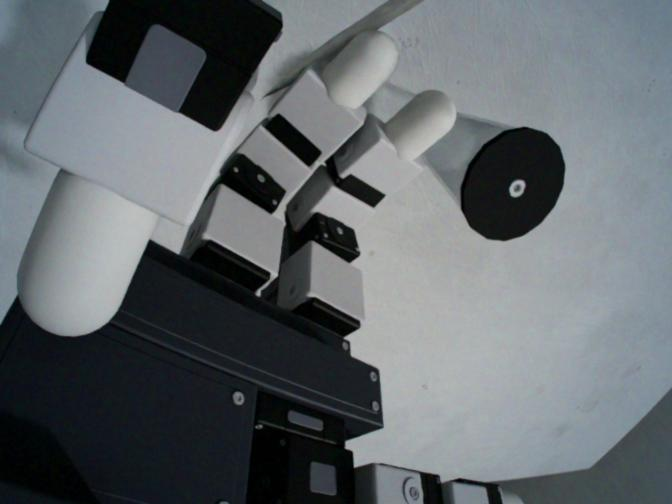

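>>> {"fn": "move", "kwargs": {
  "target": [0,0,0,0,0,0,-0.5,0.754,-0.444,0.406,0.5,0.754,-0.444,0.406,-0.1,-0.4,-0.67,-0.16,-0.57,0.678,0.226,0.168,0.78,-0.97,0,0,0,0,0,0,0.10,0.754,-0.591,0.551,-0.10,0.754,-0.591,0.551,-0.1,-0.4,-0.67,-0.16,0.714,0.678,0.226,0.168,0.4,-0.93]
}}

>>> {"fn": "wait", "kwargs": {
  "seconds": 1.5
}}

>>> {"fn": "move", "kwargs": {
  "target": [0,0,0,0,0,0,-0.5,0.754,-0.444,0.406,0.5,0.754,-0.444,0.406,-0.1,-0.4,-0.67,-0.16,-0.57,0.678,0.226,0.168,0.78,-0.97,0.0385,-0.0129,0.127,0,0,0,0.10,0.754,-0.591,0.551,-0.10,0.754,-0.591,0.551,-0.1,-0.4,-0.67,-0.16,0.714,0.678,0.226,0.168,0.4,-0.93],
  "speed": 0.06,
  "cameras": ["cam_right_wrist","cam_left_wrist"]
}}

Scene clock: 4191.33 s.
left_arm: end_effector_position=(+0.2985, -0.0673, +0.2748) hand_goal=(-0.500, +0.754, -0.444, +0.406, +0.500, +0.754, -0.444, +0.406, -0.100, -0.400, -0.670, -0.160, -0.570, +0.678, +0.226, +0.168) hand_measured=(-0.256, +0.758, -0.490, +0.396, +0.180, +0.752, -0.500, +0.396, -0.096, -0.386, -0.666, -0.158, -0.566, +0.678, +0.224, +0.168) hand_current_ma=(+490, +1, -39, -2, -489, +0, -55, -2, +0, +5, +0, +0, +0, +0, +0, +0) hand_state=(blocked, goal, blocked, goal, blocked, goal, blocked, goal, goal, goal, goal, goal, goal, goal, goal, goal) hand_current_limit=0.78 hand_speed=-0.97 end_effector_quat_wxyz=(+0.132, +0.713, +0.579, -0.374) | right_arm: end_effector_position=(+0.4096, -0.1394, +0.2443) hand_goal=(+0.100, +0.754, -0.590, +0.552, -0.100, +0.754, -0.590, +0.552, -0.100, -0.400, -0.670, -0.160, +0.714, +0.678, +0.226, +0.168) hand_measured=(+0.096, +0.756, -0.590, +0.550, -0.096, +0.756, -0.590, +0.550, -0.096, -0.394, -0.668, -0.158, +0.718, +0.678, +0.224, +0.168) hand_current_ma=(-16, +11, -1, -13, +19, +11, +1, -11, +14, +27, +5, +13, +22, -4, -17, -2) hand_state=(goal, goal, goal, goal, goal, goal, goal, goal, goal, goal, goal, goal, goal, goal, goal, goal) hand_current_limit=0.40 hand_speed=-0.93 end_effector_quat_wxyz=(-0.097, -0.578, +0.801, +0.120)
Joint positions: left_arm=[2.777 -1.349 -2.021 -1.542 0.774 -0.066] | right_arm=[0.079 -1.329 1.61 -1.557 -1.475 -2.779]
Joint torques (N m): left_arm=[2.96 9.84 22.98 2.76 -0.4 1.83] | right_arm=[-8.5 -30.46 -27 -1.07 -0.54 -1.63]
Wrist force (N, zeroed by zero_wrist_force): left_arm=[0.8 0.0 0.8] | right_arm=[-1.6 -1.0 -0.2]
Wrist torque (N m, zeroed by zero_wrist_force): left_arm=[-0.04 -0.05 -0.06] | right_arm=[-0.04 -0.27 -0.46]
Wrist force, peak (N, zeroed by zero_wrist_force): left_arm=[1.0 -0.1 1.1] | right_arm=[-1.8 -1.2 -0.3]
Hand target: left_arm +0.2985, -0.0673, +0.2748; +0.132, +0.713, +0.579, -0.374 | right_arm +0.4096, -0.1394, +0.2443; -0.097, -0.578, +0.801, +0.120
Off the commanded pose: left_arm 0.000 m, 0 deg | right_arm 0.000 m, 0 deg.
move: done

Scene clock: 4192.83 s.
left_arm: end_effector_position=(+0.2985, -0.0673, +0.2748) hand_goal=(-0.500, +0.754, -0.444, +0.406, +0.500, +0.754, -0.444, +0.406, -0.100, -0.400, -0.670, -0.160, -0.570, +0.678, +0.226, +0.168) hand_measured=(-0.256, +0.758, -0.490, +0.396, +0.180, +0.752, -0.500, +0.396, -0.096, -0.386, -0.666, -0.158, -0.566, +0.678, +0.224, +0.168) hand_current_ma=(+489, +1, -39, -2, -489, +0, -55, -2, +0, +5, +0, +0, +0, +0, +0, +0) hand_state=(blocked, goal, blocked, goal, blocked, goal, blocked, goal, goal, goal, goal, goal, goal, goal, goal, goal) hand_current_limit=0.78 hand_speed=-0.97 end_effector_quat_wxyz=(+0.132, +0.713, +0.579, -0.374) | right_arm: end_effector_position=(+0.4096, -0.1394, +0.2443) hand_goal=(+0.100, +0.754, -0.590, +0.552, -0.100, +0.754, -0.590, +0.552, -0.100, -0.400, -0.670, -0.160, +0.714, +0.678, +0.226, +0.168) hand_measured=(+0.096, +0.756, -0.590, +0.550, -0.096, +0.756, -0.590, +0.550, -0.096, -0.394, -0.668, -0.158, +0.718, +0.678, +0.224, +0.168) hand_current_ma=(-16, +11, -1, -13, +19, +11, +1, -11, +14, +27, +5, +13, +22, -4, -17, -2) hand_state=(goal, goal, goal, goal, goal, goal, goal, goal, goal, goal, goal, goal, goal, goal, goal, goal) hand_current_limit=0.40 hand_speed=-0.93 end_effector_quat_wxyz=(-0.097, -0.578, +0.801, +0.120)
Joint positions: left_arm=[2.777 -1.349 -2.021 -1.542 0.774 -0.066] | right_arm=[0.079 -1.329 1.61 -1.557 -1.475 -2.779]
Joint torques (N m): left_arm=[4.11 9.3 22.72 2.64 -0.32 1.74] | right_arm=[-7.08 -31.09 -27.42 -1.29 -0.53 -1.47]
Wrist force (N, zeroed by zero_wrist_force): left_arm=[0.6 -0.1 1.1] | right_arm=[-1.5 -1.0 -0.3]
Wrist torque (N m, zeroed by zero_wrist_force): left_arm=[-0.09 -0.03 -0.07] | right_arm=[-0.03 -0.28 -0.46]
Wrist force, peak (N, zeroed by zero_wrist_force): left_arm=[0.7 0.0 1.3] | right_arm=[-1.9 -1.2 -0.4]
Hand target: left_arm +0.2985, -0.0673, +0.2748; +0.132, +0.713, +0.579, -0.374 | right_arm +0.4096, -0.1394, +0.2443; -0.097, -0.578, +0.801, +0.120
Off the commanded pose: left_arm 0.000 m, 0 deg | right_arm 0.000 m, 0 deg.
wait: 1.50 s; at rest by 0.17 s

Scene clock: 4194.73 s.
left_arm: end_effector_position=(+0.2985, -0.0673, +0.2748) hand_goal=(-0.500, +0.754, -0.444, +0.406, +0.500, +0.754, -0.444, +0.406, -0.100, -0.400, -0.670, -0.160, -0.570, +0.678, +0.226, +0.168) hand_measured=(-0.256, +0.758, -0.490, +0.396, +0.180, +0.752, -0.500, +0.396, -0.096, -0.386, -0.666, -0.158, -0.566, +0.678, +0.224, +0.168) hand_current_ma=(+490, +1, -39, -2, -489, +0, -55, -2, +0, +5, +0, +0, +0, +0, +0, +0) hand_state=(blocked, goal, blocked, goal, blocked, goal, blocked, goal, goal, goal, goal, goal, goal, goal, goal, goal) hand_current_limit=0.78 hand_speed=-0.97 end_effector_quat_wxyz=(+0.132, +0.713, +0.579, -0.374) | right_arm: end_effector_position=(+0.4327, -0.1472, +0.3204) hand_goal=(+0.100, +0.754, -0.590, +0.552, -0.100, +0.754, -0.590, +0.552, -0.100, -0.400, -0.670, -0.160, +0.714, +0.678, +0.226, +0.168) hand_measured=(+0.096, +0.756, -0.590, +0.550, -0.096, +0.756, -0.590, +0.550, -0.096, -0.394, -0.668, -0.158, +0.718, +0.678, +0.224, +0.168) hand_current_ma=(-16, +11, -1, -13, +18, +11, +1, -11, +14, +27, +5, +13, +22, -4, -17, -2) hand_state=(goal, goal, goal, goal, goal, goal, goal, goal, goal, goal, goal, goal, goal, goal, goal, goal) hand_current_limit=0.40 hand_speed=-0.93 end_effector_quat_wxyz=(-0.097, -0.578, +0.801, +0.120)
Joint positions: left_arm=[2.777 -1.349 -2.021 -1.542 0.774 -0.066] | right_arm=[0.064 -1.313 1.392 -1.354 -1.479 -2.794]
Joint torques (N m): left_arm=[3.22 9.61 21.96 2.62 -0.36 1.83] | right_arm=[-10.39 -24.56 -29.82 1.1 -1.24 -1.68]
Wrist force (N, zeroed by zero_wrist_force): left_arm=[0.6 -0.2 1.0] | right_arm=[-1.5 -1.0 -0.5]
Wrist torque (N m, zeroed by zero_wrist_force): left_arm=[-0.10 -0.03 -0.06] | right_arm=[-0.01 -0.26 -0.46]
Wrist force, peak (N, zeroed by zero_wrist_force): left_arm=[0.9 -0.2 1.1] | right_arm=[-1.7 -1.1 -0.3]
Hand target: left_arm +0.2985, -0.0673, +0.2748; +0.132, +0.713, +0.579, -0.374 | right_arm +0.4327, -0.1472, +0.3205; -0.097, -0.578, +0.801, +0.120
Off the commanded pose: left_arm 0.000 m, 0 deg | right_arm 0.000 m, 0 deg.
move: done
camera_calibration:
cam_left_wrist: T_world_to_cam=[[-0.618365, -0.404258, 0.673944, -0.0547265], [-0.201769, 0.910474, 0.361008, -0.0249082], [-0.759549, 0.0872542, -0.644572, 0.540467], [0, 0, 0, 1]] pos_world=[0.371644, -0.0466034, 0.394244]
cam_right_wrist: T_world_to_cam=[[-0.383351, 0.903619, 0.191087, 0.273974], [0.814978, 0.233599, 0.530323, -0.53212], [0.434573, 0.359031, -0.82598, 0.25709], [0, 0, 0, 1]] pos_world=[0.42697, -0.215568, 0.442194]

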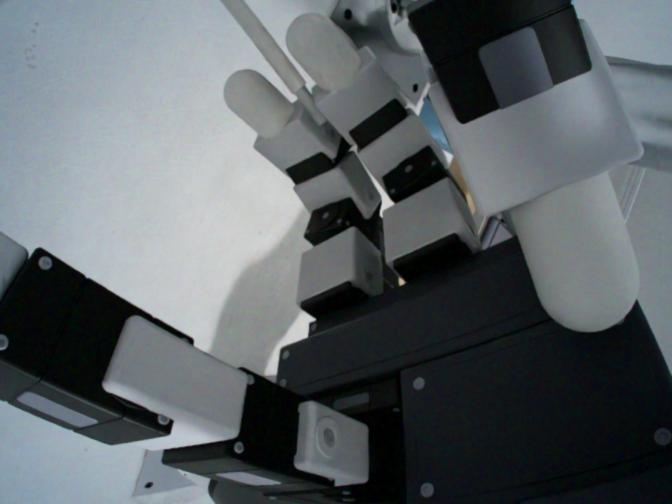

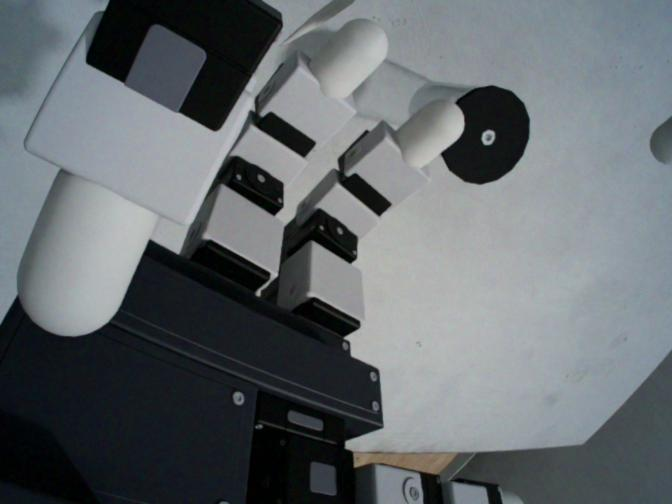

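>>> {"fn": "zoom_image", "kwargs": {
  "camera": "cam_right_wrist",
  "region": [230, 0, 410, 110]
}}

>>> {"fn": "zoom_image", "kwargs": {
  "camera": "cam_left_wrist",
  "region": [180, 0, 360, 150]
}}

Scaled by 2.800 from the camera's 672x504 image, which has a finer 960x720 frame.

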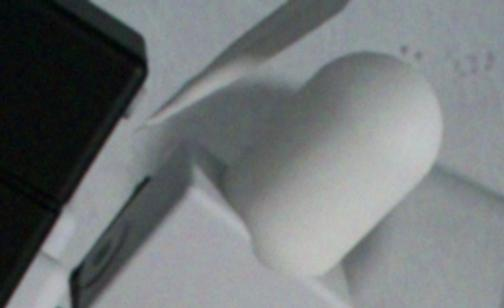

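Scaled by 2.800 from the camera's 672x504 image, which has a finer 960x720 frame.

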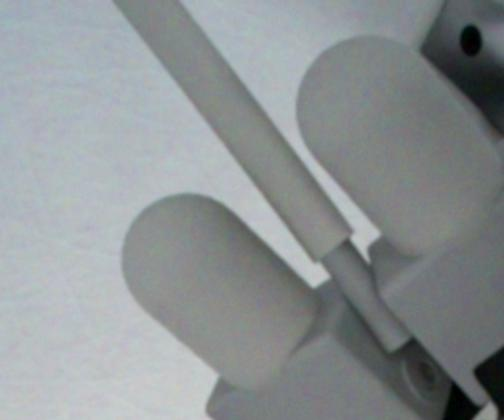

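>>> {"fn": "zoom_image", "kwargs": {
  "camera": "cam_right_wrist",
  "region": [270, 0, 360, 60]
}}

Scaled by 5.600 from the camera's 672x504 image, which has a finer 960x720 frame.

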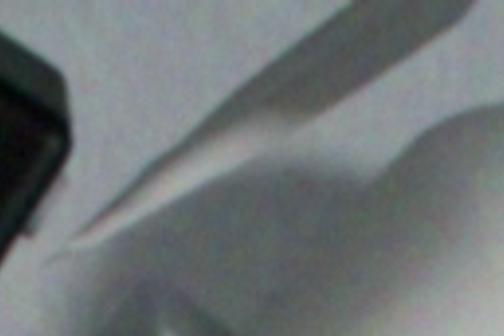

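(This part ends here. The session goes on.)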